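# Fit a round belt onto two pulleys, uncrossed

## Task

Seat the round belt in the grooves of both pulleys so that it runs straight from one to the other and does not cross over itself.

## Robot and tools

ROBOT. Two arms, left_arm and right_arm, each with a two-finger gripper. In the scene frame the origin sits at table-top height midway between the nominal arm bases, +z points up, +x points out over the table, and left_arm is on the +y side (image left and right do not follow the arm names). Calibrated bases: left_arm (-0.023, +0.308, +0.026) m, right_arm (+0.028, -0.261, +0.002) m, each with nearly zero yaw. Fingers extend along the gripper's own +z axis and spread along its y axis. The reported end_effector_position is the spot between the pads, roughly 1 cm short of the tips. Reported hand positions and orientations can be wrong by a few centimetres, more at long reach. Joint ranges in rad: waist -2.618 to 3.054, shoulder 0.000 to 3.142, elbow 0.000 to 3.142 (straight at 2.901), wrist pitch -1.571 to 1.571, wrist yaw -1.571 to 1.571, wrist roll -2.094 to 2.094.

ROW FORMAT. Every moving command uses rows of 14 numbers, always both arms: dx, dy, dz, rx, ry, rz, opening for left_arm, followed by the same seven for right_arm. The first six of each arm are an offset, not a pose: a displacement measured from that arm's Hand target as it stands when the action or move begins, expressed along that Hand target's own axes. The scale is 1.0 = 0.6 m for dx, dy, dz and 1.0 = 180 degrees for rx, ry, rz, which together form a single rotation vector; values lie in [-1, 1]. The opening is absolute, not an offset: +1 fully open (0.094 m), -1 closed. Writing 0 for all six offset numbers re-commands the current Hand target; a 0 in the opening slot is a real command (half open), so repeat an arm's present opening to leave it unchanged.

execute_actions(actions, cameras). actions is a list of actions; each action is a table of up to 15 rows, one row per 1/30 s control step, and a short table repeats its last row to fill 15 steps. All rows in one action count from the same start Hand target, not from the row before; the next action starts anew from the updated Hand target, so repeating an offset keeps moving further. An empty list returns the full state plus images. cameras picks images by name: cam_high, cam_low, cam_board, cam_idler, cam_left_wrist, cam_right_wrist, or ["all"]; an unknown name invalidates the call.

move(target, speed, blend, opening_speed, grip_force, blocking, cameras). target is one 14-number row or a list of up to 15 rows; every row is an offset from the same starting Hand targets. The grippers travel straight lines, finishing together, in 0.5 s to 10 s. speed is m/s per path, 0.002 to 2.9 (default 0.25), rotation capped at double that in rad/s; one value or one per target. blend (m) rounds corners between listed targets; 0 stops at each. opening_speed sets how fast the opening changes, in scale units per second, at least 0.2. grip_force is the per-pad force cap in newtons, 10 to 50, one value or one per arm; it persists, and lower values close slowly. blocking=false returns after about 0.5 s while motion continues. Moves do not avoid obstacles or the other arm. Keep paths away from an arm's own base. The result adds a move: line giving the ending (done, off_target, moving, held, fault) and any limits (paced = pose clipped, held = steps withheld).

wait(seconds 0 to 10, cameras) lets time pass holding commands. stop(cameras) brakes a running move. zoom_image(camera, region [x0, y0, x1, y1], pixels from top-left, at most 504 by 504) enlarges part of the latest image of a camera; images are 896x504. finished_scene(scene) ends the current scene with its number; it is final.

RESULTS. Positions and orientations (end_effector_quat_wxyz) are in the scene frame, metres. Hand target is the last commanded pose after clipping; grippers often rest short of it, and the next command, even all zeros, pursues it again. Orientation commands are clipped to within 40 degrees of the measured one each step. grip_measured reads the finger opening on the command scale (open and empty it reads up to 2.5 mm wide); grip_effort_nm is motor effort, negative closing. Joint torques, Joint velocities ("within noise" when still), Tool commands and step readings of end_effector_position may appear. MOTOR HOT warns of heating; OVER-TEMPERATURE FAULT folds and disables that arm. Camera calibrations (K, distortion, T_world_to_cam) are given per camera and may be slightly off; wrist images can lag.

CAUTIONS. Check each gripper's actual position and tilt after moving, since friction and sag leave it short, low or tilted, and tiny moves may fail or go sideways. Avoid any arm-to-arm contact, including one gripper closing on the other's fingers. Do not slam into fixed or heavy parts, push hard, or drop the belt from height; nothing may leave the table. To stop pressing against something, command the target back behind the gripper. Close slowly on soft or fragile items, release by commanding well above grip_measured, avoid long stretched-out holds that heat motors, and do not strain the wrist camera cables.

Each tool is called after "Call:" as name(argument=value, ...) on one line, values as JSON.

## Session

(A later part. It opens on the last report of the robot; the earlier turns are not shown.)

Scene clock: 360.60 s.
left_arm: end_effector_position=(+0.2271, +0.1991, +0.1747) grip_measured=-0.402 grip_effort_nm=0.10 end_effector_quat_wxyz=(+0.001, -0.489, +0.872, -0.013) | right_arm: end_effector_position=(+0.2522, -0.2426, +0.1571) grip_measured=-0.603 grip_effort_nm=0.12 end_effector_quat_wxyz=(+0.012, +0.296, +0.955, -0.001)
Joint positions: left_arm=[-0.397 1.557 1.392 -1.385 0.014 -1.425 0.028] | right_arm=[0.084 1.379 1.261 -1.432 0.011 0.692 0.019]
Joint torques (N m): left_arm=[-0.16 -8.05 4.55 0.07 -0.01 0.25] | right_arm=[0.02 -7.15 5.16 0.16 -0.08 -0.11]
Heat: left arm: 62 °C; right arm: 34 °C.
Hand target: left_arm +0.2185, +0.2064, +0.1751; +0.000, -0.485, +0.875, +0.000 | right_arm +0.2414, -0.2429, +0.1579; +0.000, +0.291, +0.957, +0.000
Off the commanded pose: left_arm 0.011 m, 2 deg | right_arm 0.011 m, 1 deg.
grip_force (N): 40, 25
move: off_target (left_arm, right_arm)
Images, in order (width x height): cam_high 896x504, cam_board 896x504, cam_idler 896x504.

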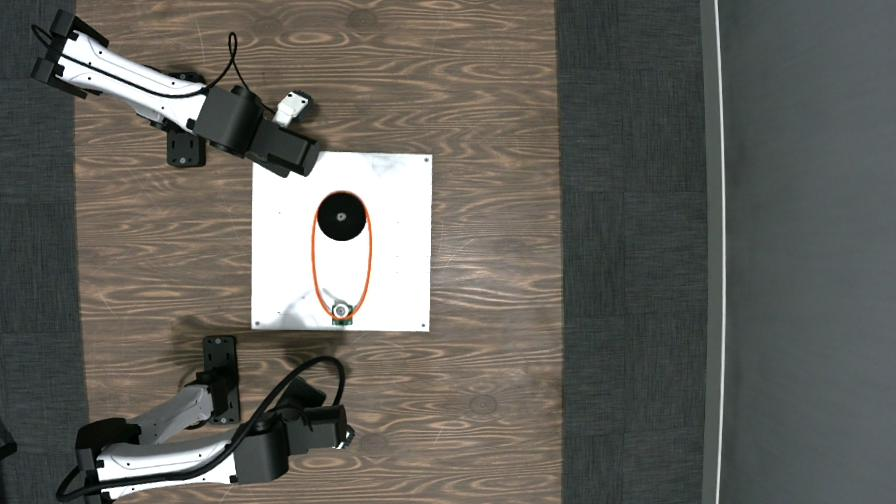

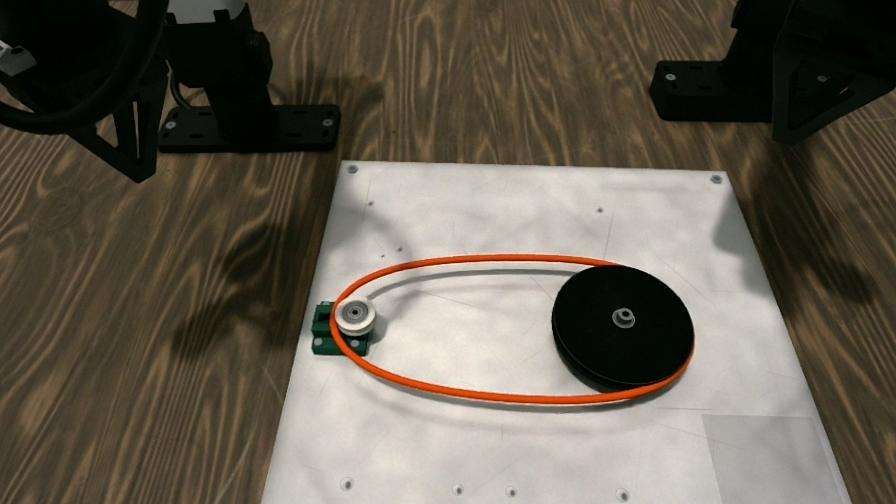

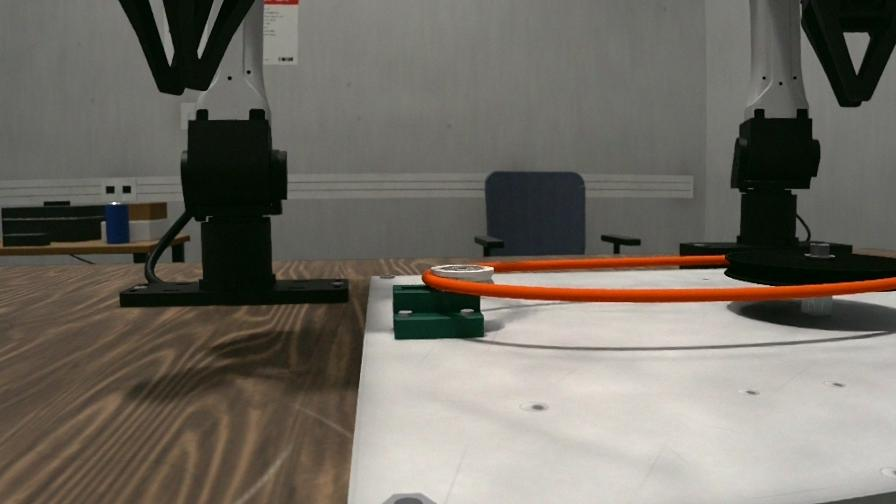

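Call:
zoom_image(camera="cam_idler", region=[640, 200, 896, 360])

Scaled by 1.969 from the camera's 896x504 image, which has a finer 1280x720 frame.

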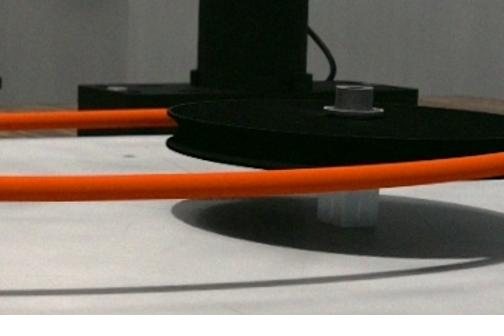

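Call:
finished_scene(scene=2)

The scene is finished: the task was done.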